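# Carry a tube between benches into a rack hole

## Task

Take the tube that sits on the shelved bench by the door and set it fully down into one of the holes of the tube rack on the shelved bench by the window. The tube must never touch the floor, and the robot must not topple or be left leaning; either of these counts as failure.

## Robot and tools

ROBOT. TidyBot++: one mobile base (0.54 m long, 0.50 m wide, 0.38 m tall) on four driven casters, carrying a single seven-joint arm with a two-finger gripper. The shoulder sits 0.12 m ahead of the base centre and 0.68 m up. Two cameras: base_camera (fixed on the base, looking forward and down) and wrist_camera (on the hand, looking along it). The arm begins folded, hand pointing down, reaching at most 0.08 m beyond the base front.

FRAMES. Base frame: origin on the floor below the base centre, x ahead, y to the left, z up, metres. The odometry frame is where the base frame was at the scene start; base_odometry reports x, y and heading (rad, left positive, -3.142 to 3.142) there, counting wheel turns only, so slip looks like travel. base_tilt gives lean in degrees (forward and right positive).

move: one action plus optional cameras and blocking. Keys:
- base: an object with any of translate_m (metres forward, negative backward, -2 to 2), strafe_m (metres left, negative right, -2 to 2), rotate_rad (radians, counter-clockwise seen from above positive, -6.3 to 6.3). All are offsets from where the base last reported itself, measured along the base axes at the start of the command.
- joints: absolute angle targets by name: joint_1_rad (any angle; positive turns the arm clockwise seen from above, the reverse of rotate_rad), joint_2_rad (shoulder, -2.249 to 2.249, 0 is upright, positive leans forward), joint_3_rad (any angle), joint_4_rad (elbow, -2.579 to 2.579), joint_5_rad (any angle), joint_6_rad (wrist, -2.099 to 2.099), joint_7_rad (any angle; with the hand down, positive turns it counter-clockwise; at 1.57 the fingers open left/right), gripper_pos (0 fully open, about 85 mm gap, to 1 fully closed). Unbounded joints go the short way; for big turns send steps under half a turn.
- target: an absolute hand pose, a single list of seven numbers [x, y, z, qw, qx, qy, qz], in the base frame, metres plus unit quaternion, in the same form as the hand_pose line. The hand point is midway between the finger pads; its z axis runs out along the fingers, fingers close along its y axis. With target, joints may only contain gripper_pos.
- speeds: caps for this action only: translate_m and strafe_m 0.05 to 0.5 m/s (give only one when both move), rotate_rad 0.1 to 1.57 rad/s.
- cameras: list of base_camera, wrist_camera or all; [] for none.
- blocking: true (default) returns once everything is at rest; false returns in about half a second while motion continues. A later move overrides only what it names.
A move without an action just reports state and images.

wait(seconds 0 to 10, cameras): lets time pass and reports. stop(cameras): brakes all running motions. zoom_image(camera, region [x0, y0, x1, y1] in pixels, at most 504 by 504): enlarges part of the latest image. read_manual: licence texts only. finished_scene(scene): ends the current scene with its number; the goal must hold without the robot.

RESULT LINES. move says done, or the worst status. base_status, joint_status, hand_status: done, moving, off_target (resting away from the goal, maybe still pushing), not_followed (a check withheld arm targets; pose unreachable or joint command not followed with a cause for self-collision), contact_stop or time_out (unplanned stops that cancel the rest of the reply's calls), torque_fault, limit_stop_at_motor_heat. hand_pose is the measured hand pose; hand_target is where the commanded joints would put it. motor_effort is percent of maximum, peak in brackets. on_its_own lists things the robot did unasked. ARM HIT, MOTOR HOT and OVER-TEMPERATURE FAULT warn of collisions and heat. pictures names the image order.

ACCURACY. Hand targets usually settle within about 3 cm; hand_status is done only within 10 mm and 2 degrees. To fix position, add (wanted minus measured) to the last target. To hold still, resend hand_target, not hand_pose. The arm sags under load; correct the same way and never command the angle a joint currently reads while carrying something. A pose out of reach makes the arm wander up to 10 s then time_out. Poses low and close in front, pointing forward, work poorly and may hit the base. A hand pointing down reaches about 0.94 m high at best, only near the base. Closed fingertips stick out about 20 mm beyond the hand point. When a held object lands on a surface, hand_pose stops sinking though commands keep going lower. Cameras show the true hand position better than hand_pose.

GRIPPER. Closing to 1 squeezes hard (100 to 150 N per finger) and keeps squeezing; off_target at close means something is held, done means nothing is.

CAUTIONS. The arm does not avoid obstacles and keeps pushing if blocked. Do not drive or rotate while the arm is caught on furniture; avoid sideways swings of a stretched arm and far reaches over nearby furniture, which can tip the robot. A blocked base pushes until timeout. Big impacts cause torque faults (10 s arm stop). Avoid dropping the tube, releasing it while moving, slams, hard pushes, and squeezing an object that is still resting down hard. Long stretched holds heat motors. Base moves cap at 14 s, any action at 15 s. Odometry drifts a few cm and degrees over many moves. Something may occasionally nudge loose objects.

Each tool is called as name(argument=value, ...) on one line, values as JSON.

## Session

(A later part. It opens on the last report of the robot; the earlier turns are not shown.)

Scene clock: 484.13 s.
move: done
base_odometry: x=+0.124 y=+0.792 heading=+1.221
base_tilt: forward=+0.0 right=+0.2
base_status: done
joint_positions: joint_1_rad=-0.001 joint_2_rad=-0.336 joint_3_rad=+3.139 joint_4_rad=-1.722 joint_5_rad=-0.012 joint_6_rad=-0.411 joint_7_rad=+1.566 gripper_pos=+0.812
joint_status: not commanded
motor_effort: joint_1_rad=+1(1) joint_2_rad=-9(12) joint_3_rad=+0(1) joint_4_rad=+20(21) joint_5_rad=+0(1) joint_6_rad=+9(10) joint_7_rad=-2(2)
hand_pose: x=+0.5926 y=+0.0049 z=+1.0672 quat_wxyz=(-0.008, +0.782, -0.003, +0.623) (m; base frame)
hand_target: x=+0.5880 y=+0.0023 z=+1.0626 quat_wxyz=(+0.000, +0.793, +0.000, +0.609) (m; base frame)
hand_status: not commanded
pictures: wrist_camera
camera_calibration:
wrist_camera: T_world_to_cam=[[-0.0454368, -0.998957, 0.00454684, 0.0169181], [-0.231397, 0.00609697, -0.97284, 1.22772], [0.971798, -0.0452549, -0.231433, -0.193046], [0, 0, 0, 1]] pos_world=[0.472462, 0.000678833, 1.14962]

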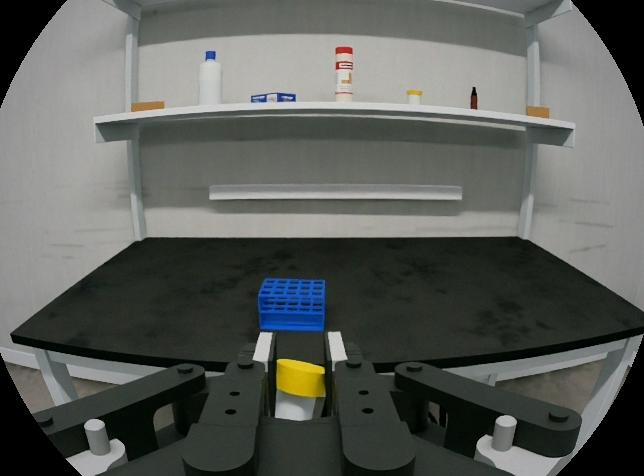

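zoom_image(camera="wrist_camera", region=[250, 325, 350, 425])

Scaled by 5.040.

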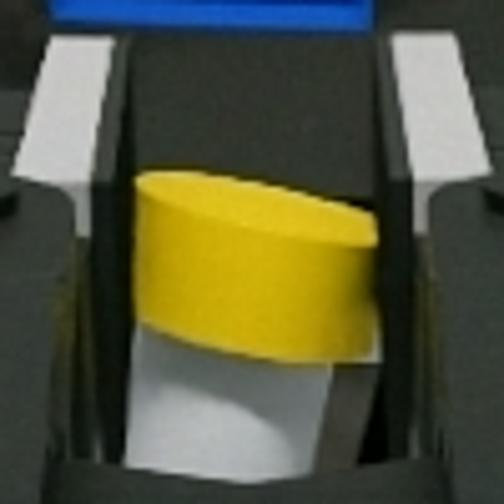

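move(base={"translate_m": -0.45}, cameras=[])

move(joints={"joint_2_rad": 0.74, "joint_4_rad": -1.72, "joint_6_rad": 0.76}, cameras=["wrist_camera"])

move(joints={"joint_2_rad": 1.79, "joint_4_rad": -1.72, "joint_6_rad": 1.9}, cameras=["base_camera"])

Scene clock: 695.60 s.
move: done
base_odometry: x=-0.030 y=+0.369 heading=+1.221
base_tilt: forward=+0.1 right=+0.3
base_status: done
joint_positions: joint_1_rad=-0.001 joint_2_rad=-0.342 joint_3_rad=+3.139 joint_4_rad=-1.721 joint_5_rad=-0.012 joint_6_rad=-0.412 joint_7_rad=+1.566 gripper_pos=+0.812
joint_status: not commanded
motor_effort: joint_1_rad=+0(1) joint_2_rad=-9(12) joint_3_rad=+0(1) joint_4_rad=+20(21) joint_5_rad=+0(1) joint_6_rad=+9(10) joint_7_rad=-1(2)
hand_pose: x=+0.5904 y=+0.0049 z=+1.0697 quat_wxyz=(-0.008, +0.781, -0.003, +0.625) (m; base frame)
hand_target: x=+0.5880 y=+0.0023 z=+1.0626 quat_wxyz=(+0.000, +0.793, +0.000, +0.609) (m; base frame)
hand_status: not commanded
pictures: none
No camera images: "cameras" was empty.

Scene clock: 698.30 s.
move: done
base_odometry: x=-0.030 y=+0.369 heading=+1.221
base_tilt: forward=+0.0 right=+0.3
base_status: not commanded
joint_positions: joint_1_rad=-0.001 joint_2_rad=+0.710 joint_3_rad=+3.139 joint_4_rad=-1.721 joint_5_rad=-0.012 joint_6_rad=+0.713 joint_7_rad=+1.566 gripper_pos=+0.812
joint_status: all done
motor_effort: joint_1_rad=+0(1) joint_2_rad=-37(39) joint_3_rad=+0(1) joint_4_rad=+15(21) joint_5_rad=-1(1) joint_6_rad=+10(11) joint_7_rad=+0(2)
hand_pose: x=+0.9061 y=+0.0013 z=+0.7170 quat_wxyz=(-0.003, +0.757, -0.007, +0.653) (m; base frame)
hand_target: x=+0.9095 y=+0.0023 z=+0.7083 quat_wxyz=(-0.001, +0.751, +0.000, +0.660) (m; base frame)
hand_status: not commanded
pictures: wrist_camera
camera_calibration:
wrist_camera: T_world_to_cam=[[-0.0582421, -0.998301, 0.00183363, 0.0427102], [-0.154141, 0.00717805, -0.988023, 0.900494], [0.986331, -0.0578271, -0.154298, -0.647365], [0, 0, 0, 1]] pos_world=[0.779807, -0.00126136, 0.789743]

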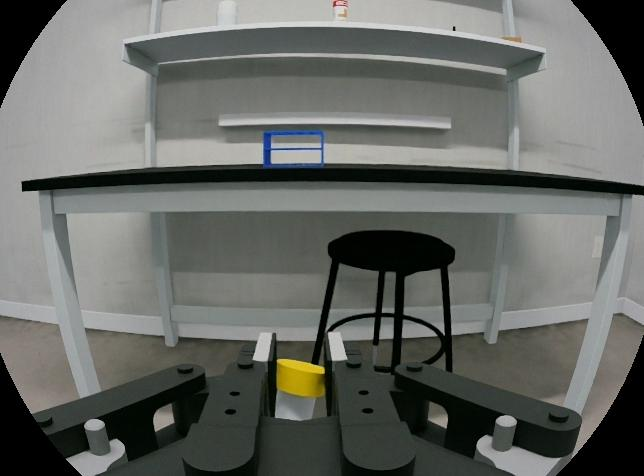

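Scene clock: 700.97 s.
move: done
base_odometry: x=-0.030 y=+0.369 heading=+1.221
base_tilt: forward=+0.1 right=+0.3
base_status: not commanded
joint_positions: joint_1_rad=-0.001 joint_2_rad=+1.758 joint_3_rad=+3.139 joint_4_rad=-1.721 joint_5_rad=-0.012 joint_6_rad=+1.853 joint_7_rad=+1.566 gripper_pos=+0.812
joint_status: all done
motor_effort: joint_1_rad=+0(1) joint_2_rad=-33(41) joint_3_rad=-1(1) joint_4_rad=+1(16) joint_5_rad=+0(1) joint_6_rad=+9(11) joint_7_rad=-1(2)
hand_pose: x=+0.7391 y=-0.0009 z=+0.2898 quat_wxyz=(+0.003, +0.726, -0.005, +0.687) (m; base frame)
hand_target: x=+0.7275 y=+0.0018 z=+0.2849 quat_wxyz=(-0.001, +0.721, -0.001, +0.693) (m; base frame)
hand_status: not commanded
pictures: base_camera

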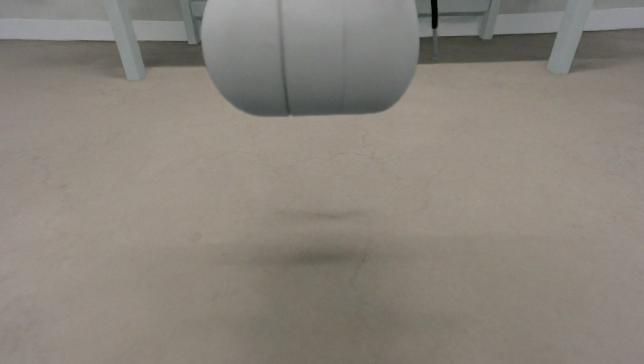

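move(joints={"joint_2_rad": 1.298, "joint_4_rad": -2.082, "joint_6_rad": 1.024}, cameras=["base_camera", "wrist_camera"])

Scene clock: 724.50 s.
move: done
base_odometry: x=-0.030 y=+0.369 heading=+1.221
base_tilt: forward=+0.0 right=+0.3
base_status: not commanded
joint_positions: joint_1_rad=-0.001 joint_2_rad=+1.340 joint_3_rad=+3.139 joint_4_rad=-2.067 joint_5_rad=-0.012 joint_6_rad=+1.081 joint_7_rad=+1.566 gripper_pos=+0.812
joint_status: all done
motor_effort: joint_1_rad=+0(1) joint_2_rad=-32(37) joint_3_rad=-1(1) joint_4_rad=+0(2) joint_5_rad=+0(1) joint_6_rad=+7(11) joint_7_rad=-1(2)
hand_pose: x=+0.6726 y=+0.0001 z=+0.2612 quat_wxyz=(+0.001, +0.918, -0.007, +0.396) (m; base frame)
hand_target: x=+0.6701 y=+0.0022 z=+0.2696 quat_wxyz=(-0.001, +0.924, +0.000, +0.383) (m; base frame)
hand_status: not commanded
pictures: base_camera, wrist_camera
camera_calibration:
wrist_camera: T_world_to_cam=[[-0.0462364, -0.998139, 0.0397512, 0.0107707], [-0.691507, 0.00326409, -0.722362, 0.706124], [0.720888, -0.0608877, -0.690371, -0.168862], [0, 0, 0, 1]] pos_world=[0.610519, -0.00183583, 0.393072]

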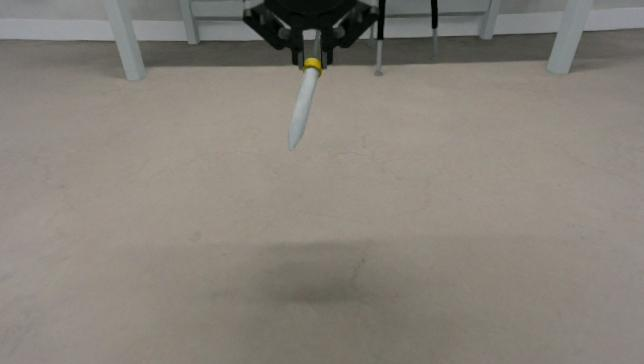

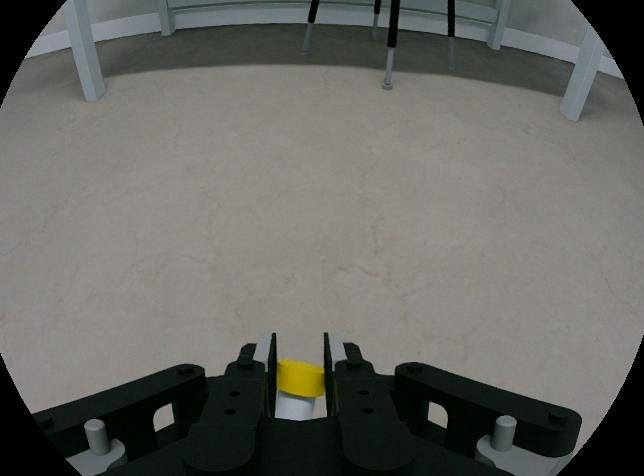

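Excellent—now zoom on the held tube from the base camera.

zoom_image(camera="base_camera", region=[240, 0, 390, 160])

Scaled by 3.150.

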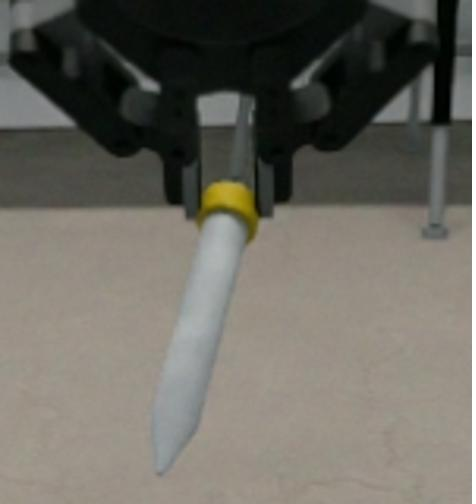

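move(joints={"joint_2_rad": -0.141, "joint_4_rad": -1.002, "joint_6_rad": -1.339}, cameras=["wrist_camera"])

Scene clock: 778.00 s.
move: done
base_odometry: x=-0.030 y=+0.369 heading=+1.221
base_tilt: forward=+0.0 right=+0.3
base_status: not commanded
joint_positions: joint_1_rad=-0.001 joint_2_rad=-0.136 joint_3_rad=+3.139 joint_4_rad=-1.017 joint_5_rad=-0.012 joint_6_rad=-1.281 joint_7_rad=+1.566 gripper_pos=+0.812
joint_status: all done
motor_effort: joint_1_rad=+0(1) joint_2_rad=-12(39) joint_3_rad=+1(1) joint_4_rad=+17(20) joint_5_rad=+0(1) joint_6_rad=+8(9) joint_7_rad=-1(2)
hand_pose: x=+0.5630 y=+0.0067 z=+1.1250 quat_wxyz=(-0.008, +0.882, +0.001, +0.470) (m; base frame)
hand_target: x=+0.5500 y=+0.0021 z=+1.1201 quat_wxyz=(+0.000, +0.891, +0.000, +0.454) (m; base frame)
hand_status: not commanded
pictures: wrist_camera
camera_calibration:
wrist_camera: T_world_to_cam=[[-0.0310089, -0.999235, 0.0238428, -0.0126691], [-0.563992, -0.00220176, -0.825777, 1.29895], [0.825198, -0.0390536, -0.563492, 0.305284], [0, 0, 0, 1]] pos_world=[0.480284, 0.002123, 1.24497]

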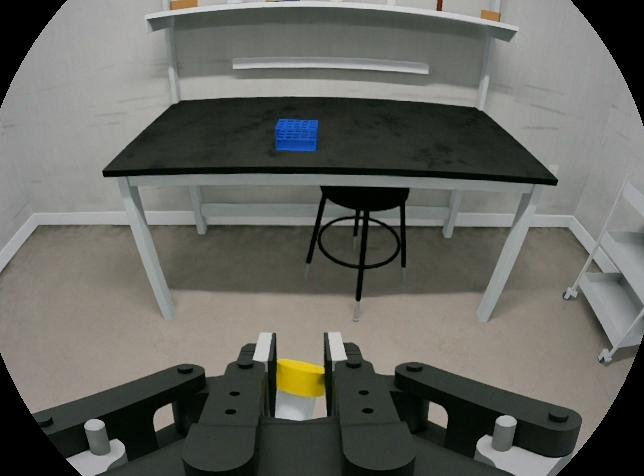

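move(cameras=["wrist_camera"])

Scene clock: 828.50 s.
base_odometry: x=-0.030 y=+0.369 heading=+1.221
base_tilt: forward=+0.1 right=+0.3
base_status: not commanded
joint_positions: joint_1_rad=-0.001 joint_2_rad=-0.136 joint_3_rad=+3.139 joint_4_rad=-1.017 joint_5_rad=-0.012 joint_6_rad=-1.283 joint_7_rad=+1.566 gripper_pos=+0.812
joint_status: all done
motor_effort: joint_1_rad=+0(1) joint_2_rad=-11(39) joint_3_rad=+0(1) joint_4_rad=+17(20) joint_5_rad=+0(1) joint_6_rad=+8(9) joint_7_rad=-1(2)
hand_pose: x=+0.5626 y=+0.0067 z=+1.1244 quat_wxyz=(-0.008, +0.883, +0.001, +0.469) (m; base frame)
hand_target: x=+0.5500 y=+0.0021 z=+1.1201 quat_wxyz=(+0.000, +0.891, +0.000, +0.454) (m; base frame)
hand_status: not commanded
pictures: wrist_camera
camera_calibration:
wrist_camera: T_world_to_cam=[[-0.0309331, -0.999235, 0.0239405, -0.0128191], [-0.565901, -0.00223492, -0.82447, 1.29783], [0.823893, -0.0390514, -0.565398, 0.308157], [0, 0, 0, 1]] pos_world=[0.480159, 0.0021252, 1.24456]

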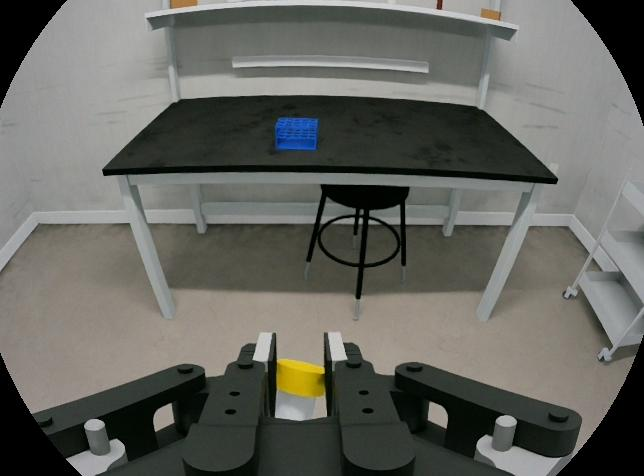

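move(base={"translate_m": 0.65}, speeds={"translate_m": 0.3}, cameras=["wrist_camera"])

zoom_image(camera="wrist_camera", region=[220, 200, 400, 330])

Scene clock: 838.57 s.
move: done
base_odometry: x=+0.193 y=+0.980 heading=+1.222
base_tilt: forward=+0.1 right=+0.3
base_status: done
joint_positions: joint_1_rad=-0.001 joint_2_rad=-0.139 joint_3_rad=+3.139 joint_4_rad=-1.017 joint_5_rad=-0.012 joint_6_rad=-1.287 joint_7_rad=+1.566 gripper_pos=+0.812
joint_status: not commanded
motor_effort: joint_1_rad=+0(1) joint_2_rad=-11(16) joint_3_rad=+0(1) joint_4_rad=+17(18) joint_5_rad=+0(1) joint_6_rad=+8(9) joint_7_rad=-1(3)
hand_pose: x=+0.5603 y=+0.0067 z=+1.1252 quat_wxyz=(-0.008, +0.883, +0.001, +0.469) (m; base frame)
hand_target: x=+0.5500 y=+0.0021 z=+1.1201 quat_wxyz=(+0.000, +0.891, +0.000, +0.454) (m; base frame)
hand_status: not commanded
pictures: wrist_camera
camera_calibration:
wrist_camera: T_world_to_cam=[[-0.0308961, -0.999235, 0.023983, -0.0129764], [-0.565965, -0.00228781, -0.824426, 1.2971], [0.82385, -0.0390451, -0.565461, 0.310556], [0, 0, 0, 1]] pos_world=[0.477859, 0.00212668, 1.24528]

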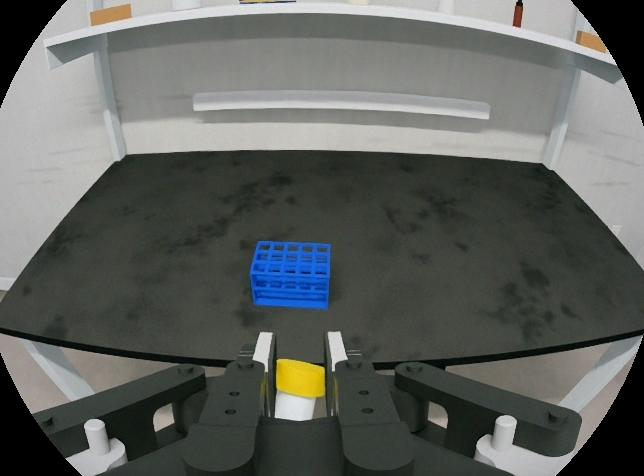

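Scaled by 2.800.

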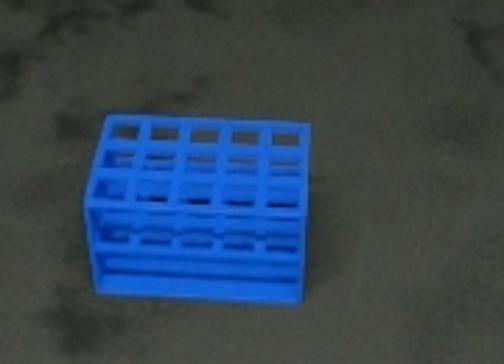

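move(base={"translate_m": 0.25, "strafe_m": 0.015}, joints={"joint_1_rad": 0.0, "joint_2_rad": -0.543, "joint_3_rad": 3.14, "joint_4_rad": -1.576, "joint_5_rad": 0.0, "joint_6_rad": -1.127, "joint_7_rad": 1.57}, speeds={"translate_m": 0.2}, cameras=["wrist_camera"])

zoom_image(camera="wrist_camera", region=[200, 180, 440, 350])

Scene clock: 886.93 s.
move: done
base_odometry: x=+0.264 y=+1.220 heading=+1.222
base_tilt: forward=+0.1 right=+0.3
base_status: done
joint_positions: joint_1_rad=-0.001 joint_2_rad=-0.528 joint_3_rad=+3.139 joint_4_rad=-1.550 joint_5_rad=-0.012 joint_6_rad=-1.172 joint_7_rad=+1.566 gripper_pos=+0.812
joint_status: all done
motor_effort: joint_1_rad=+0(1) joint_2_rad=+0(11) joint_3_rad=+0(1) joint_4_rad=+18(19) joint_5_rad=+0(1) joint_6_rad=+8(9) joint_7_rad=-1(2)
hand_pose: x=+0.4280 y=+0.0063 z=+1.0278 quat_wxyz=(-0.007, +0.890, +0.000, +0.456) (m; base frame)
hand_target: x=+0.4304 y=+0.0021 z=+1.0301 quat_wxyz=(+0.000, +0.882, +0.000, +0.471) (m; base frame)
hand_status: not commanded
pictures: wrist_camera
camera_calibration:
wrist_camera: T_world_to_cam=[[-0.0316599, -0.999182, 0.0251582, -0.0160436], [-0.589659, -0.00165183, -0.807651, 1.13482], [0.807032, -0.0404049, -0.589124, 0.395976], [0, 0, 0, 1]] pos_world=[0.349082, 0.00184339, 1.15022]

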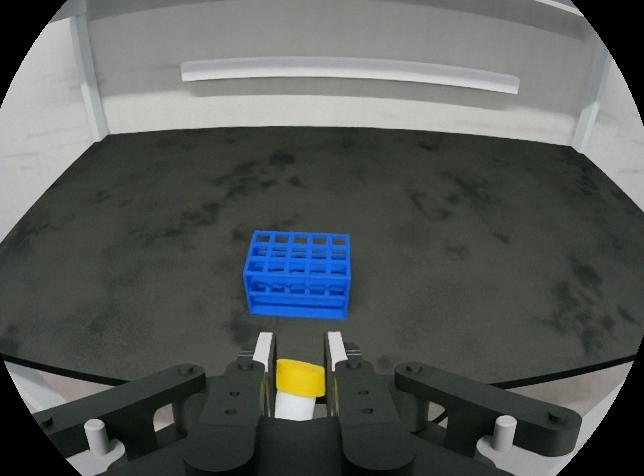

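Scaled by 2.100.

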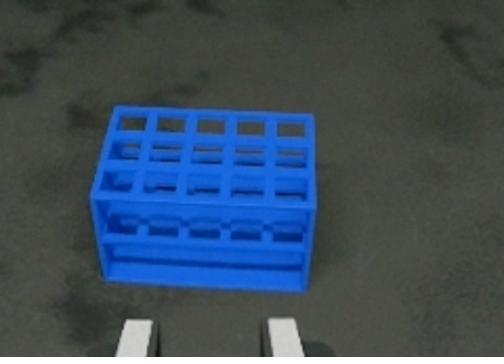

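move(joints={"joint_6_rad": 0.1, "joint_7_rad": 1.80}, cameras=[])

move(joints={"joint_2_rad": -0.25, "joint_4_rad": -2.0, "joint_6_rad": 0.31}, cameras=["wrist_camera"])

Scene clock: 937.03 s.
move: done
base_odometry: x=+0.264 y=+1.220 heading=+1.222
base_tilt: forward=+0.1 right=+0.2
base_status: not commanded
joint_positions: joint_1_rad=-0.001 joint_2_rad=-0.534 joint_3_rad=+3.139 joint_4_rad=-1.555 joint_5_rad=-0.012 joint_6_rad=+0.057 joint_7_rad=+1.748 gripper_pos=+0.812
joint_status: all done
motor_effort: joint_1_rad=+0(1) joint_2_rad=-1(2) joint_3_rad=+0(1) joint_4_rad=+18(20) joint_5_rad=+0(1) joint_6_rad=+8(10) joint_7_rad=-1(2)
hand_pose: x=+0.4288 y=+0.0031 z=+1.3854 quat_wxyz=(+0.072, +0.462, +0.039, +0.883) (m; base frame)
hand_target: x=+0.4217 y=+0.0023 z=+1.3884 quat_wxyz=(+0.102, +0.447, +0.052, +0.887) (m; base frame)
hand_status: not commanded
pictures: none
No camera images: "cameras" was empty.

Scene clock: 938.83 s.
move: done
base_odometry: x=+0.264 y=+1.220 heading=+1.222
base_tilt: forward=+0.1 right=+0.3
base_status: not commanded
joint_positions: joint_1_rad=-0.001 joint_2_rad=-0.258 joint_3_rad=+3.139 joint_4_rad=-1.977 joint_5_rad=-0.012 joint_6_rad=+0.264 joint_7_rad=+1.748 gripper_pos=+0.812
joint_status: all done
motor_effort: joint_1_rad=+0(1) joint_2_rad=-12(16) joint_3_rad=+0(1) joint_4_rad=+21(24) joint_5_rad=-1(1) joint_6_rad=+9(11) joint_7_rad=-1(2)
hand_pose: x=+0.6318 y=+0.0025 z=+1.0779 quat_wxyz=(+0.062, +0.663, +0.055, +0.744) (m; base frame)
hand_target: x=+0.6328 y=+0.0023 z=+1.0741 quat_wxyz=(+0.086, +0.655, +0.076, +0.747) (m; base frame)
hand_status: not commanded
pictures: wrist_camera
camera_calibration:
wrist_camera: T_world_to_cam=[[-0.0724107, -0.98344, 0.16614, -0.140891], [0.105809, -0.173212, -0.979184, 1.04146], [0.991747, -0.0533244, 0.116599, -0.616504], [0, 0, 0, 1]] pos_world=[0.491018, 0.0089608, 1.11507]

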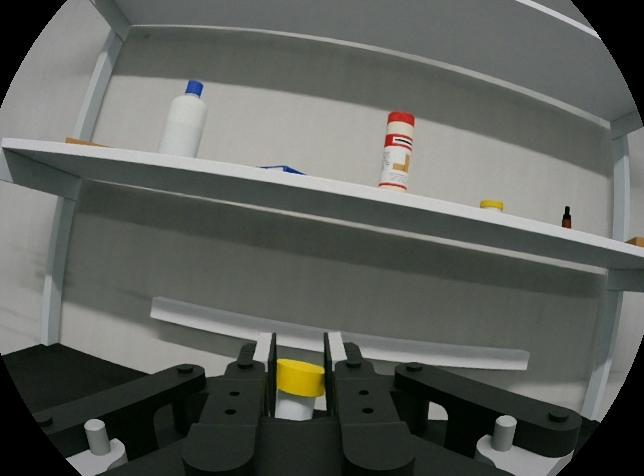

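zoom_image(camera="wrist_camera", region=[230, 320, 370, 430])

Scaled by 3.600.

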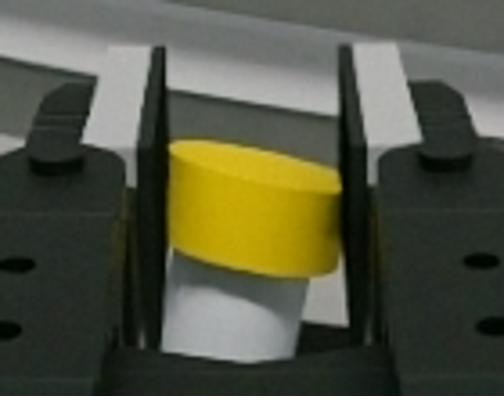

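move(joints={"joint_2_rad": -0.1686, "joint_4_rad": -2.148, "joint_6_rad": 0.553, "joint_7_rad": 1.855}, cameras=["wrist_camera"])

zoom_image(camera="wrist_camera", region=[230, 320, 370, 430])

Scene clock: 971.00 s.
move: done
base_odometry: x=+0.264 y=+1.220 heading=+1.222
base_tilt: forward=+0.1 right=+0.3
base_status: not commanded
joint_positions: joint_1_rad=-0.001 joint_2_rad=-0.184 joint_3_rad=+3.139 joint_4_rad=-2.124 joint_5_rad=-0.012 joint_6_rad=+0.506 joint_7_rad=+1.802 gripper_pos=+0.812
joint_status: all done
motor_effort: joint_1_rad=+0(1) joint_2_rad=-14(16) joint_3_rad=+0(1) joint_4_rad=+20(21) joint_5_rad=+0(1) joint_6_rad=+9(10) joint_7_rad=-1(2)
hand_pose: x=+0.6435 y=+0.0016 z=+1.0245 quat_wxyz=(+0.084, +0.653, +0.072, +0.749) (m; base frame)
hand_target: x=+0.6449 y=+0.0023 z=+1.0165 quat_wxyz=(+0.107, +0.648, +0.093, +0.749) (m; base frame)
hand_status: not commanded
pictures: wrist_camera
camera_calibration:
wrist_camera: T_world_to_cam=[[-0.085883, -0.972348, 0.217174, -0.17566], [0.124987, -0.226772, -0.965895, 0.961894], [0.988434, -0.0558102, 0.141006, -0.644788], [0, 0, 0, 1]] pos_world=[0.50202, 0.0113425, 1.05816]

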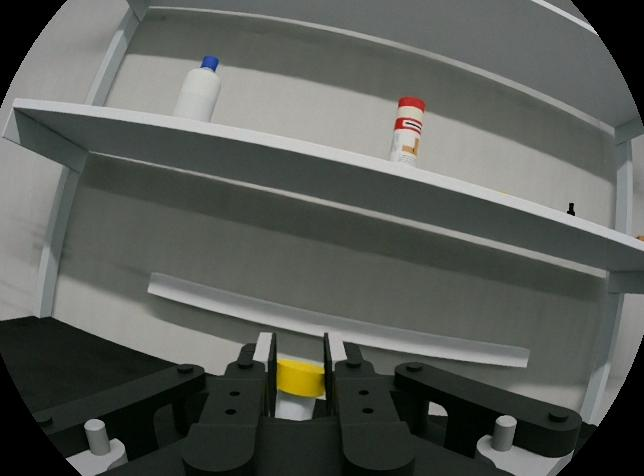

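Scaled by 3.600.

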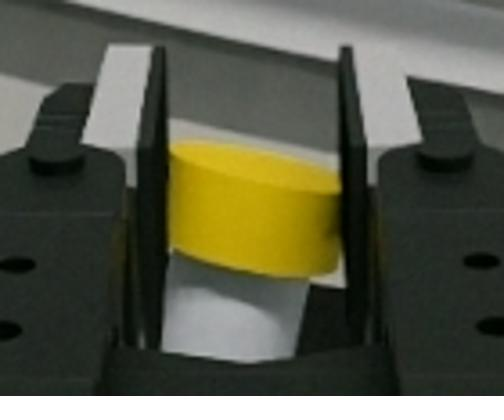

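move(joints={"joint_2_rad": -0.138, "joint_4_rad": -2.2015, "joint_6_rad": 0.6287}, cameras=[])

Scene clock: 980.00 s.
move: done
base_odometry: x=+0.264 y=+1.220 heading=+1.222
base_tilt: forward=+0.0 right=+0.3
base_status: not commanded
joint_positions: joint_1_rad=-0.001 joint_2_rad=-0.159 joint_3_rad=+3.139 joint_4_rad=-2.177 joint_5_rad=-0.012 joint_6_rad=+0.588 joint_7_rad=+1.803 gripper_pos=+0.812
joint_status: all done
motor_effort: joint_1_rad=+0(1) joint_2_rad=-14(15) joint_3_rad=+0(1) joint_4_rad=+19(20) joint_5_rad=+0(1) joint_6_rad=+10(11) joint_7_rad=-1(2)
hand_pose: x=+0.6441 y=+0.0013 z=+1.0046 quat_wxyz=(+0.085, +0.652, +0.072, +0.750) (m; base frame)
hand_target: x=+0.6465 y=+0.0022 z=+0.9921 quat_wxyz=(+0.106, +0.651, +0.094, +0.746) (m; base frame)
hand_status: not commanded
pictures: none
No camera images: "cameras" was empty.

move(base={"translate_m": 0.004, "strafe_m": 0.009}, speeds={"translate_m": 0.05}, cameras=[])

Scene clock: 1026.70 s.
move: done
base_odometry: x=+0.257 y=+1.227 heading=+1.221
base_tilt: forward=+0.1 right=+0.3
base_status: done
joint_positions: joint_1_rad=-0.001 joint_2_rad=-0.157 joint_3_rad=+3.139 joint_4_rad=-2.177 joint_5_rad=-0.012 joint_6_rad=+0.588 joint_7_rad=+1.803 gripper_pos=+0.812
joint_status: not commanded
motor_effort: joint_1_rad=-1(2) joint_2_rad=-14(14) joint_3_rad=+0(2) joint_4_rad=+19(20) joint_5_rad=+0(1) joint_6_rad=+9(10) joint_7_rad=+0(2)
hand_pose: x=+0.6447 y=+0.0018 z=+1.0037 quat_wxyz=(+0.084, +0.653, +0.072, +0.750) (m; base frame)
hand_target: x=+0.6465 y=+0.0022 z=+0.9921 quat_wxyz=(+0.106, +0.651, +0.094, +0.746) (m; base frame)
hand_status: not commanded
pictures: none
No camera images: "cameras" was empty.

move(joints={"joint_2_rad": -0.1143, "joint_4_rad": -2.2398, "joint_6_rad": 0.6807}, cameras=["wrist_camera"])

zoom_image(camera="wrist_camera", region=[230, 320, 370, 430])

Scene clock: 1032.67 s.
move: done
base_odometry: x=+0.257 y=+1.227 heading=+1.221
base_tilt: forward=+0.2 right=+0.3
base_status: not commanded
joint_positions: joint_1_rad=-0.001 joint_2_rad=-0.136 joint_3_rad=+3.139 joint_4_rad=-2.216 joint_5_rad=-0.012 joint_6_rad=+0.642 joint_7_rad=+1.803 gripper_pos=+0.812
joint_status: all done
motor_effort: joint_1_rad=+0(1) joint_2_rad=-14(15) joint_3_rad=+0(1) joint_4_rad=+19(20) joint_5_rad=+0(1) joint_6_rad=+10(10) joint_7_rad=-1(2)
hand_pose: x=+0.6450 y=+0.0016 z=+0.9869 quat_wxyz=(+0.084, +0.655, +0.072, +0.748) (m; base frame)
hand_target: x=+0.6470 y=+0.0022 z=+0.9734 quat_wxyz=(+0.106, +0.654, +0.094, +0.743) (m; base frame)
hand_status: not commanded
pictures: wrist_camera
camera_calibration:
wrist_camera: T_world_to_cam=[[-0.0857949, -0.971918, 0.21912, -0.169366], [0.120982, -0.228467, -0.966005, 0.928026], [0.98894, -0.0563688, 0.137185, -0.637499], [0, 0, 0, 1]] pos_world=[0.503643, 0.0114776, 1.02105]

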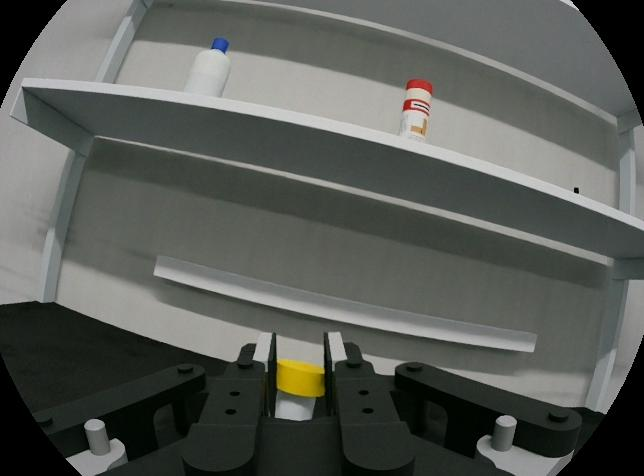

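Scaled by 3.600.

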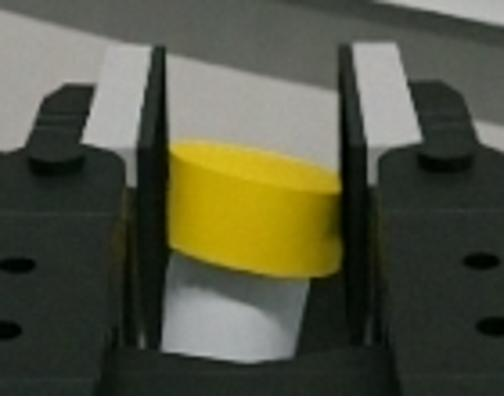

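move(joints={"joint_2_rad": -0.0994, "joint_4_rad": -2.2563, "joint_6_rad": 0.7071}, cameras=["wrist_camera"])

zoom_image(camera="wrist_camera", region=[230, 320, 370, 430])

Scene clock: 1037.90 s.
move: done
base_odometry: x=+0.257 y=+1.227 heading=+1.221
base_tilt: forward=+0.0 right=+0.3
base_status: not commanded
joint_positions: joint_1_rad=-0.001 joint_2_rad=-0.123 joint_3_rad=+3.139 joint_4_rad=-2.231 joint_5_rad=-0.012 joint_6_rad=+0.669 joint_7_rad=+1.803 gripper_pos=+0.812
joint_status: all done
motor_effort: joint_1_rad=+1(1) joint_2_rad=-14(15) joint_3_rad=+0(1) joint_4_rad=+18(19) joint_5_rad=+0(1) joint_6_rad=+10(10) joint_7_rad=-1(2)
hand_pose: x=+0.6461 y=+0.0015 z=+0.9795 quat_wxyz=(+0.085, +0.655, +0.072, +0.747) (m; base frame)
hand_target: x=+0.6481 y=+0.0022 z=+0.9642 quat_wxyz=(+0.105, +0.656, +0.094, +0.741) (m; base frame)
hand_status: not commanded
pictures: wrist_camera
camera_calibration:
wrist_camera: T_world_to_cam=[[-0.0858447, -0.971852, 0.219395, -0.167979], [0.119902, -0.228684, -0.966088, 0.921536], [0.989067, -0.0566277, 0.136158, -0.636678], [0, 0, 0, 1]] pos_world=[0.504804, 0.0114366, 1.01383]

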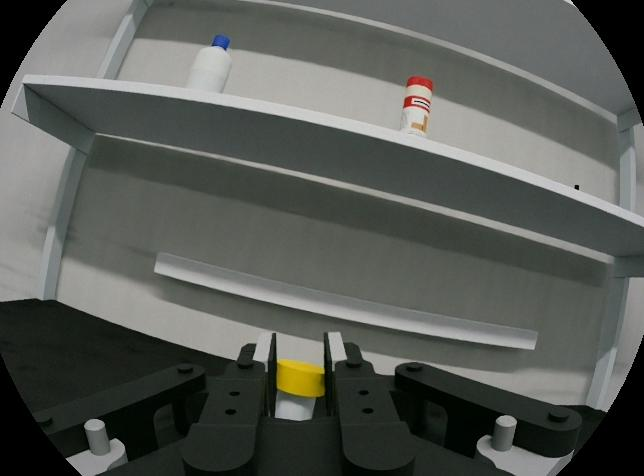

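Scaled by 3.600.

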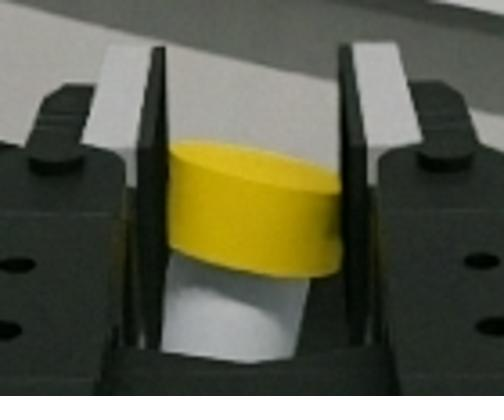

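move(joints={"joint_2_rad": -0.0834, "joint_4_rad": -2.2818, "joint_6_rad": 0.7456}, cameras=["wrist_camera"])

zoom_image(camera="wrist_camera", region=[230, 320, 370, 430])

Scene clock: 1043.77 s.
move: done
base_odometry: x=+0.257 y=+1.227 heading=+1.221
base_tilt: forward=+0.1 right=+0.3
base_status: not commanded
joint_positions: joint_1_rad=-0.001 joint_2_rad=-0.107 joint_3_rad=+3.139 joint_4_rad=-2.257 joint_5_rad=-0.012 joint_6_rad=+0.708 joint_7_rad=+1.803 gripper_pos=+0.812
joint_status: all done
motor_effort: joint_1_rad=+0(1) joint_2_rad=-14(15) joint_3_rad=+0(0) joint_4_rad=+18(20) joint_5_rad=+0(1) joint_6_rad=+9(11) joint_7_rad=-1(2)
hand_pose: x=+0.6457 y=+0.0014 z=+0.9681 quat_wxyz=(+0.085, +0.656, +0.072, +0.746) (m; base frame)
hand_target: x=+0.6475 y=+0.0022 z=+0.9531 quat_wxyz=(+0.105, +0.657, +0.095, +0.740) (m; base frame)
hand_status: not commanded
pictures: wrist_camera
camera_calibration:
wrist_camera: T_world_to_cam=[[-0.0855354, -0.971772, 0.21987, -0.166299], [0.11679, -0.228936, -0.96641, 0.912883], [0.989466, -0.0569836, 0.133076, -0.632045], [0, 0, 0, 1]] pos_world=[0.504548, 0.0113713, 1.00289]

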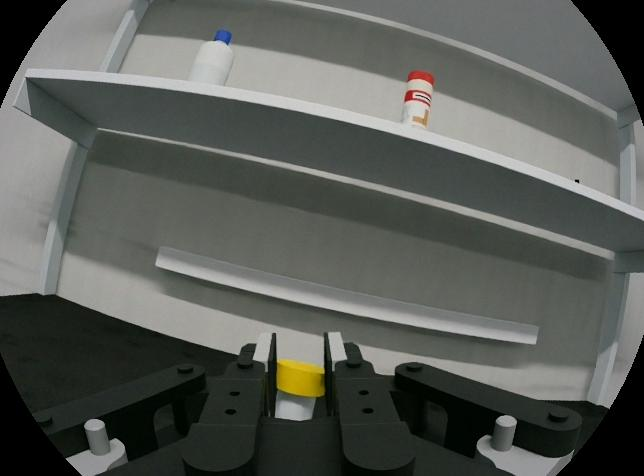

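Scaled by 3.600.

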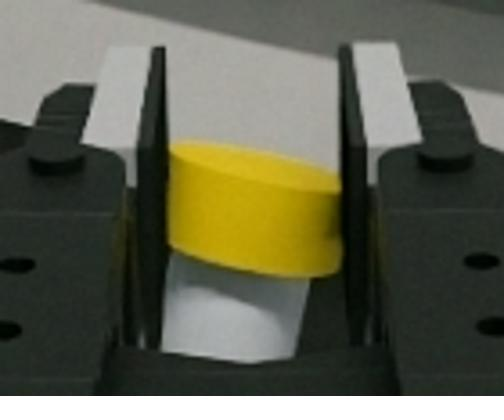

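move(joints={"joint_2_rad": -0.0633, "joint_4_rad": -2.3075, "joint_6_rad": 0.7913}, cameras=["wrist_camera"])

zoom_image(camera="wrist_camera", region=[230, 320, 370, 430])

Scene clock: 1050.83 s.
move: done
base_odometry: x=+0.257 y=+1.227 heading=+1.221
base_tilt: forward=+0.1 right=+0.3
base_status: not commanded
joint_positions: joint_1_rad=-0.001 joint_2_rad=-0.088 joint_3_rad=+3.139 joint_4_rad=-2.282 joint_5_rad=-0.012 joint_6_rad=+0.756 joint_7_rad=+1.803 gripper_pos=+0.812
joint_status: all done
motor_effort: joint_1_rad=+0(1) joint_2_rad=-14(15) joint_3_rad=+0(1) joint_4_rad=+18(19) joint_5_rad=+0(1) joint_6_rad=+10(10) joint_7_rad=-1(1)
hand_pose: x=+0.6457 y=+0.0012 z=+0.9583 quat_wxyz=(+0.085, +0.655, +0.072, +0.747) (m; base frame)
hand_target: x=+0.6472 y=+0.0022 z=+0.9423 quat_wxyz=(+0.105, +0.657, +0.095, +0.740) (m; base frame)
hand_status: not commanded
pictures: wrist_camera
camera_calibration:
wrist_camera: T_world_to_cam=[[-0.086634, -0.971677, 0.219858, -0.163565], [0.119544, -0.229233, -0.966003, 0.901201], [0.989042, -0.0574059, 0.136018, -0.633288], [0, 0, 0, 1]] pos_world=[0.504444, 0.0112978, 0.992662]

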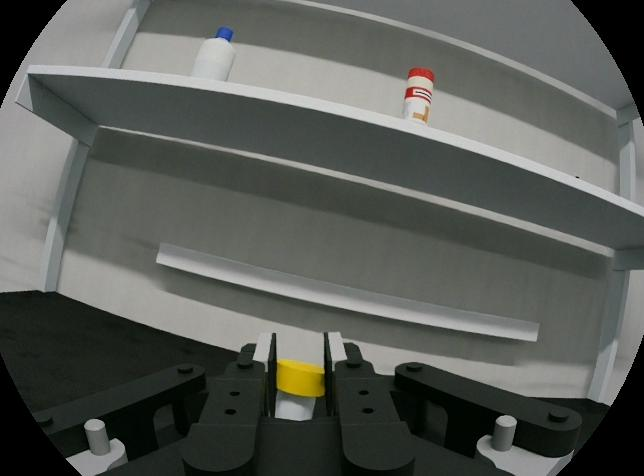

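Scaled by 3.600.

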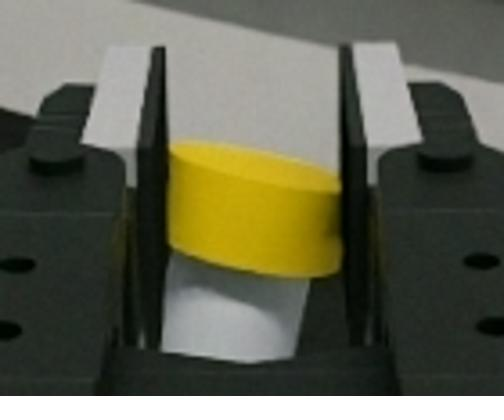

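move(joints={"joint_2_rad": -0.039, "joint_4_rad": -2.3362, "joint_6_rad": 0.8403}, cameras=["wrist_camera"])

zoom_image(camera="wrist_camera", region=[230, 320, 370, 430])

Scene clock: 1057.87 s.
move: done
base_odometry: x=+0.257 y=+1.227 heading=+1.221
base_tilt: forward=+0.1 right=+0.3
base_status: not commanded
joint_positions: joint_1_rad=-0.001 joint_2_rad=-0.063 joint_3_rad=+3.139 joint_4_rad=-2.312 joint_5_rad=-0.012 joint_6_rad=+0.805 joint_7_rad=+1.803 gripper_pos=+0.812
joint_status: all done
motor_effort: joint_1_rad=+0(1) joint_2_rad=-14(16) joint_3_rad=+0(1) joint_4_rad=+18(19) joint_5_rad=+0(1) joint_6_rad=+10(10) joint_7_rad=-1(2)
hand_pose: x=+0.6462 y=+0.0011 z=+0.9437 quat_wxyz=(+0.085, +0.657, +0.072, +0.745) (m; base frame)
hand_target: x=+0.6469 y=+0.0022 z=+0.9288 quat_wxyz=(+0.105, +0.659, +0.095, +0.739) (m; base frame)
hand_status: not commanded
pictures: wrist_camera
camera_calibration:
wrist_camera: T_world_to_cam=[[-0.0858644, -0.971556, 0.220697, -0.161739], [0.114043, -0.229643, -0.96657, 0.891048], [0.989758, -0.0578252, 0.130517, -0.627002], [0, 0, 0, 1]] pos_world=[0.505075, 0.0112278, 0.978791]

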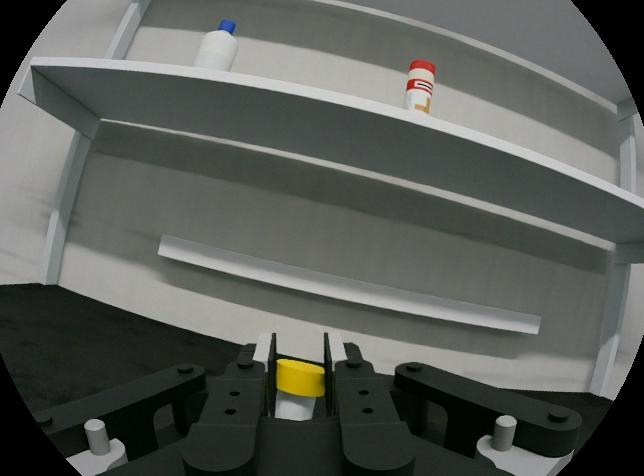

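Scaled by 3.600.

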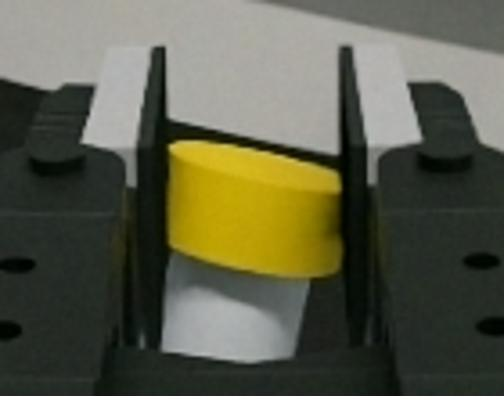

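move(joints={"joint_2_rad": -0.0083, "joint_4_rad": -2.3686, "joint_6_rad": 0.9054}, cameras=["wrist_camera"])

zoom_image(camera="wrist_camera", region=[230, 320, 370, 430])

Scene clock: 1064.43 s.
move: done
base_odometry: x=+0.257 y=+1.227 heading=+1.221
base_tilt: forward=+0.1 right=+0.3
base_status: not commanded
joint_positions: joint_1_rad=-0.001 joint_2_rad=-0.031 joint_3_rad=+3.139 joint_4_rad=-2.345 joint_5_rad=-0.012 joint_6_rad=+0.870 joint_7_rad=+1.803 gripper_pos=+0.812
joint_status: all done
motor_effort: joint_1_rad=+0(1) joint_2_rad=-15(16) joint_3_rad=+0(1) joint_4_rad=+17(18) joint_5_rad=+0(1) joint_6_rad=+10(10) joint_7_rad=-1(2)
hand_pose: x=+0.6460 y=+0.0009 z=+0.9289 quat_wxyz=(+0.086, +0.657, +0.072, +0.746) (m; base frame)
hand_target: x=+0.6461 y=+0.0022 z=+0.9154 quat_wxyz=(+0.105, +0.658, +0.095, +0.739) (m; base frame)
hand_status: not commanded
pictures: wrist_camera
camera_calibration:
wrist_camera: T_world_to_cam=[[-0.0864909, -0.971414, 0.221076, -0.15862], [0.114155, -0.23011, -0.966446, 0.876558], [0.989691, -0.0583518, 0.130794, -0.625184], [0, 0, 0, 1]] pos_world=[0.504956, 0.0111383, 0.963984]

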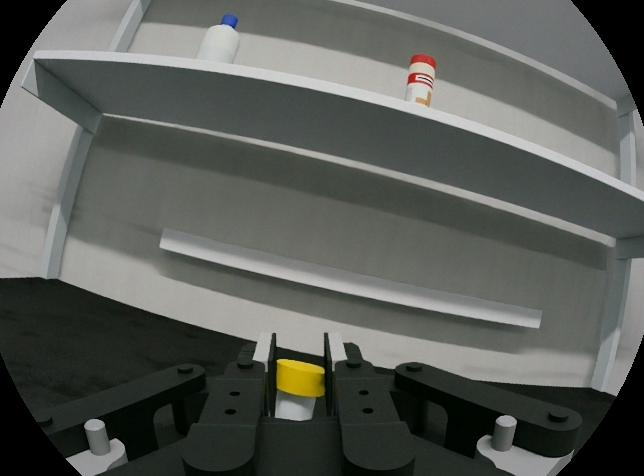

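Scaled by 3.600.

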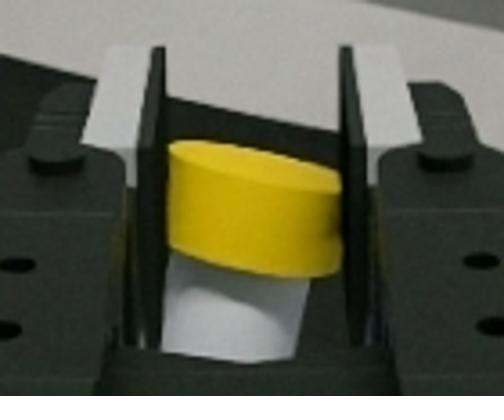

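zoom_image(camera="wrist_camera", region=[100, 340, 540, 476])

Scaled by 1.145.

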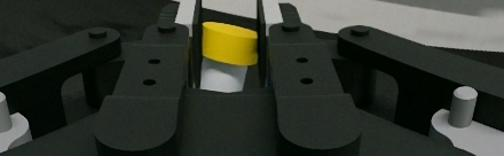

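move(joints={"joint_2_rad": -0.0633, "joint_4_rad": -2.3075, "joint_6_rad": 0.7913}, cameras=[])

move(joints={"joint_2_rad": -0.1143, "joint_4_rad": -2.2398, "joint_6_rad": 0.6807}, cameras=[])

move(joints={"joint_2_rad": -0.153, "joint_4_rad": -2.1715, "joint_6_rad": 0.5737}, cameras=["wrist_camera"])

zoom_image(camera="wrist_camera", region=[230, 320, 370, 430])

Scene clock: 1102.70 s.
move: done
base_odometry: x=+0.257 y=+1.227 heading=+1.221
base_tilt: forward=+0.1 right=+0.2
base_status: not commanded
joint_positions: joint_1_rad=-0.001 joint_2_rad=-0.043 joint_3_rad=+3.139 joint_4_rad=-2.319 joint_5_rad=-0.012 joint_6_rad=+0.824 joint_7_rad=+1.803 gripper_pos=+0.812
joint_status: all done
motor_effort: joint_1_rad=+0(1) joint_2_rad=-15(17) joint_3_rad=+0(1) joint_4_rad=+17(18) joint_5_rad=+0(1) joint_6_rad=+10(11) joint_7_rad=+0(2)
hand_pose: x=+0.6493 y=+0.0010 z=+0.9352 quat_wxyz=(+0.085, +0.660, +0.073, +0.743) (m; base frame)
hand_target: x=+0.6472 y=+0.0022 z=+0.9423 quat_wxyz=(+0.105, +0.657, +0.095, +0.740) (m; base frame)
hand_status: not commanded
pictures: none
No camera images: "cameras" was empty.

Scene clock: 1103.77 s.
move: done
base_odometry: x=+0.257 y=+1.227 heading=+1.221
base_tilt: forward=+0.1 right=+0.2
base_status: not commanded
joint_positions: joint_1_rad=-0.001 joint_2_rad=-0.089 joint_3_rad=+3.139 joint_4_rad=-2.256 joint_5_rad=-0.012 joint_6_rad=+0.733 joint_7_rad=+1.803 gripper_pos=+0.812
joint_status: all done
motor_effort: joint_1_rad=+0(1) joint_2_rad=-14(16) joint_3_rad=+0(1) joint_4_rad=+18(19) joint_5_rad=+0(1) joint_6_rad=+9(11) joint_7_rad=-1(2)
hand_pose: x=+0.6500 y=+0.0013 z=+0.9672 quat_wxyz=(+0.085, +0.653, +0.072, +0.749) (m; base frame)
hand_target: x=+0.6470 y=+0.0022 z=+0.9734 quat_wxyz=(+0.106, +0.654, +0.094, +0.743) (m; base frame)
hand_status: not commanded
pictures: none
No camera images: "cameras" was empty.

Scene clock: 1104.87 s.
move: done
base_odometry: x=+0.257 y=+1.227 heading=+1.221
base_tilt: forward=+0.1 right=+0.3
base_status: not commanded
joint_positions: joint_1_rad=-0.001 joint_2_rad=-0.127 joint_3_rad=+3.139 joint_4_rad=-2.188 joint_5_rad=-0.012 joint_6_rad=+0.629 joint_7_rad=+1.803 gripper_pos=+0.812
joint_status: all done
motor_effort: joint_1_rad=+0(1) joint_2_rad=-15(16) joint_3_rad=+0(1) joint_4_rad=+19(20) joint_5_rad=+0(1) joint_6_rad=+9(10) joint_7_rad=-1(2)
hand_pose: x=+0.6513 y=+0.0017 z=+0.9942 quat_wxyz=(+0.085, +0.652, +0.072, +0.750) (m; base frame)
hand_target: x=+0.6471 y=+0.0023 z=+1.0007 quat_wxyz=(+0.106, +0.654, +0.094, +0.743) (m; base frame)
hand_status: not commanded
pictures: wrist_camera
camera_calibration:
wrist_camera: T_world_to_cam=[[-0.0869593, -0.971916, 0.218671, -0.169177], [0.126631, -0.228506, -0.965272, 0.929998], [0.988131, -0.0562489, 0.142945, -0.649943], [0, 0, 0, 1]] pos_world=[0.50975, 0.0115258, 1.0276]

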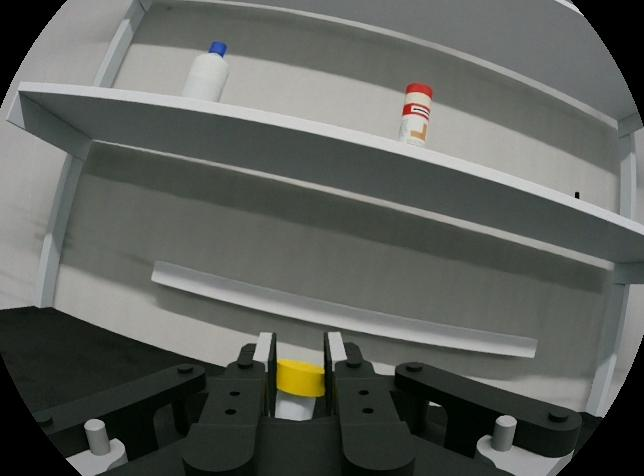

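Scaled by 3.600.

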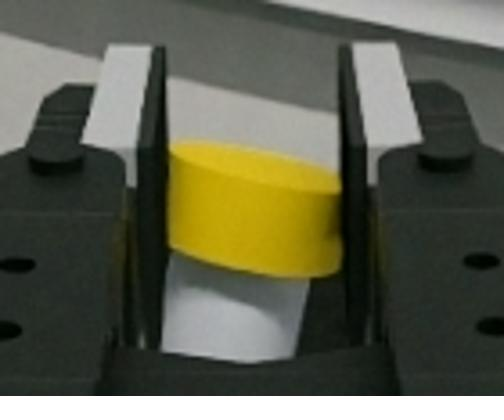

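move(base={"translate_m": 0.033}, speeds={"translate_m": 0.05}, cameras=[])

move(joints={"joint_6_rad": 0.7071}, cameras=[])

move(joints={"joint_2_rad": -0.1143, "joint_4_rad": -2.2398}, cameras=[])

move(joints={"joint_2_rad": -0.0994, "joint_4_rad": -2.2563}, cameras=["wrist_camera"])

zoom_image(camera="wrist_camera", region=[230, 320, 370, 430])

Scene clock: 1126.23 s.
move: done
base_odometry: x=+0.269 y=+1.258 heading=+1.222
base_tilt: forward=+0.1 right=+0.2
base_status: done
joint_positions: joint_1_rad=-0.001 joint_2_rad=-0.131 joint_3_rad=+3.139 joint_4_rad=-2.188 joint_5_rad=-0.012 joint_6_rad=+0.629 joint_7_rad=+1.803 gripper_pos=+0.812
joint_status: not commanded
motor_effort: joint_1_rad=+0(1) joint_2_rad=-14(16) joint_3_rad=+0(1) joint_4_rad=+19(19) joint_5_rad=-1(1) joint_6_rad=+9(10) joint_7_rad=-1(2)
hand_pose: x=+0.6502 y=+0.0017 z=+0.9961 quat_wxyz=(+0.085, +0.651, +0.072, +0.751) (m; base frame)
hand_target: x=+0.6471 y=+0.0023 z=+1.0007 quat_wxyz=(+0.106, +0.654, +0.094, +0.743) (m; base frame)
hand_status: not commanded
pictures: none
No camera images: "cameras" was empty.

Scene clock: 1126.97 s.
move: done
base_odometry: x=+0.269 y=+1.258 heading=+1.222
base_tilt: forward=+0.1 right=+0.2
base_status: not commanded
joint_positions: joint_1_rad=-0.001 joint_2_rad=-0.134 joint_3_rad=+3.139 joint_4_rad=-2.183 joint_5_rad=-0.012 joint_6_rad=+0.716 joint_7_rad=+1.803 gripper_pos=+0.812
joint_status: all done
motor_effort: joint_1_rad=+0(0) joint_2_rad=-14(16) joint_3_rad=+0(0) joint_4_rad=+19(21) joint_5_rad=+0(0) joint_6_rad=+9(12) joint_7_rad=-1(2)
hand_pose: x=+0.6444 y=+0.0014 z=+1.0273 quat_wxyz=(+0.088, +0.615, +0.067, +0.781) (m; base frame)
hand_target: x=+0.6391 y=+0.0023 z=+1.0414 quat_wxyz=(+0.112, +0.603, +0.087, +0.785) (m; base frame)
hand_status: not commanded
pictures: none
No camera images: "cameras" was empty.

Scene clock: 1127.77 s.
move: done
base_odometry: x=+0.269 y=+1.258 heading=+1.222
base_tilt: forward=+0.0 right=+0.2
base_status: not commanded
joint_positions: joint_1_rad=-0.001 joint_2_rad=-0.130 joint_3_rad=+3.139 joint_4_rad=-2.221 joint_5_rad=-0.012 joint_6_rad=+0.716 joint_7_rad=+1.803 gripper_pos=+0.812
joint_status: all done
motor_effort: joint_1_rad=+1(1) joint_2_rad=-14(16) joint_3_rad=+0(1) joint_4_rad=+19(20) joint_5_rad=+0(1) joint_6_rad=+10(10) joint_7_rad=-1(2)
hand_pose: x=+0.6426 y=+0.0014 z=+1.0031 quat_wxyz=(+0.087, +0.631, +0.069, +0.768) (m; base frame)
hand_target: x=+0.6459 y=+0.0022 z=+0.9815 quat_wxyz=(+0.107, +0.645, +0.093, +0.751) (m; base frame)
hand_status: not commanded
pictures: none
No camera images: "cameras" was empty.

Scene clock: 1128.37 s.
move: done
base_odometry: x=+0.269 y=+1.258 heading=+1.222
base_tilt: forward=+0.1 right=+0.3
base_status: not commanded
joint_positions: joint_1_rad=-0.001 joint_2_rad=-0.121 joint_3_rad=+3.139 joint_4_rad=-2.232 joint_5_rad=-0.012 joint_6_rad=+0.716 joint_7_rad=+1.803 gripper_pos=+0.812
joint_status: all done
motor_effort: joint_1_rad=+0(1) joint_2_rad=-14(15) joint_3_rad=+0(0) joint_4_rad=+19(19) joint_5_rad=+0(1) joint_6_rad=+10(10) joint_7_rad=+0(2)
hand_pose: x=+0.6442 y=+0.0014 z=+0.9920 quat_wxyz=(+0.086, +0.639, +0.070, +0.761) (m; base frame)
hand_target: x=+0.6481 y=+0.0022 z=+0.9642 quat_wxyz=(+0.105, +0.656, +0.094, +0.741) (m; base frame)
hand_status: not commanded
pictures: wrist_camera
camera_calibration:
wrist_camera: T_world_to_cam=[[-0.0957115, -0.971764, 0.215672, -0.160974], [0.161416, -0.228951, -0.959962, 0.901018], [0.982234, -0.0570666, 0.178771, -0.674422], [0, 0, 0, 1]] pos_world=[0.501595, 0.0113732, 1.02023]

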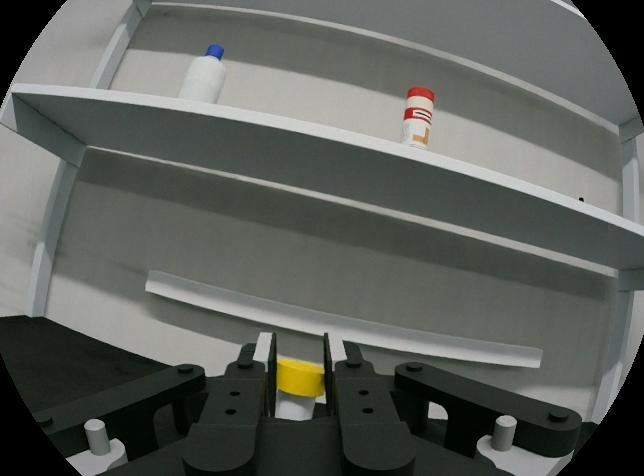

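Scaled by 3.600.

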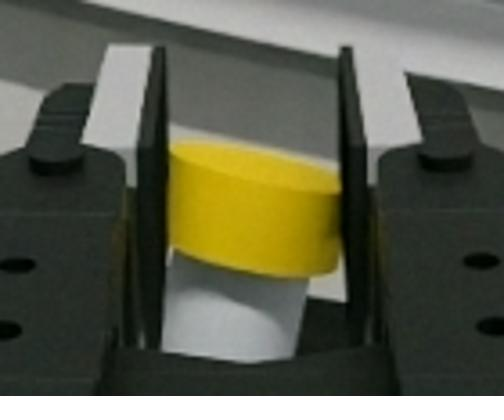

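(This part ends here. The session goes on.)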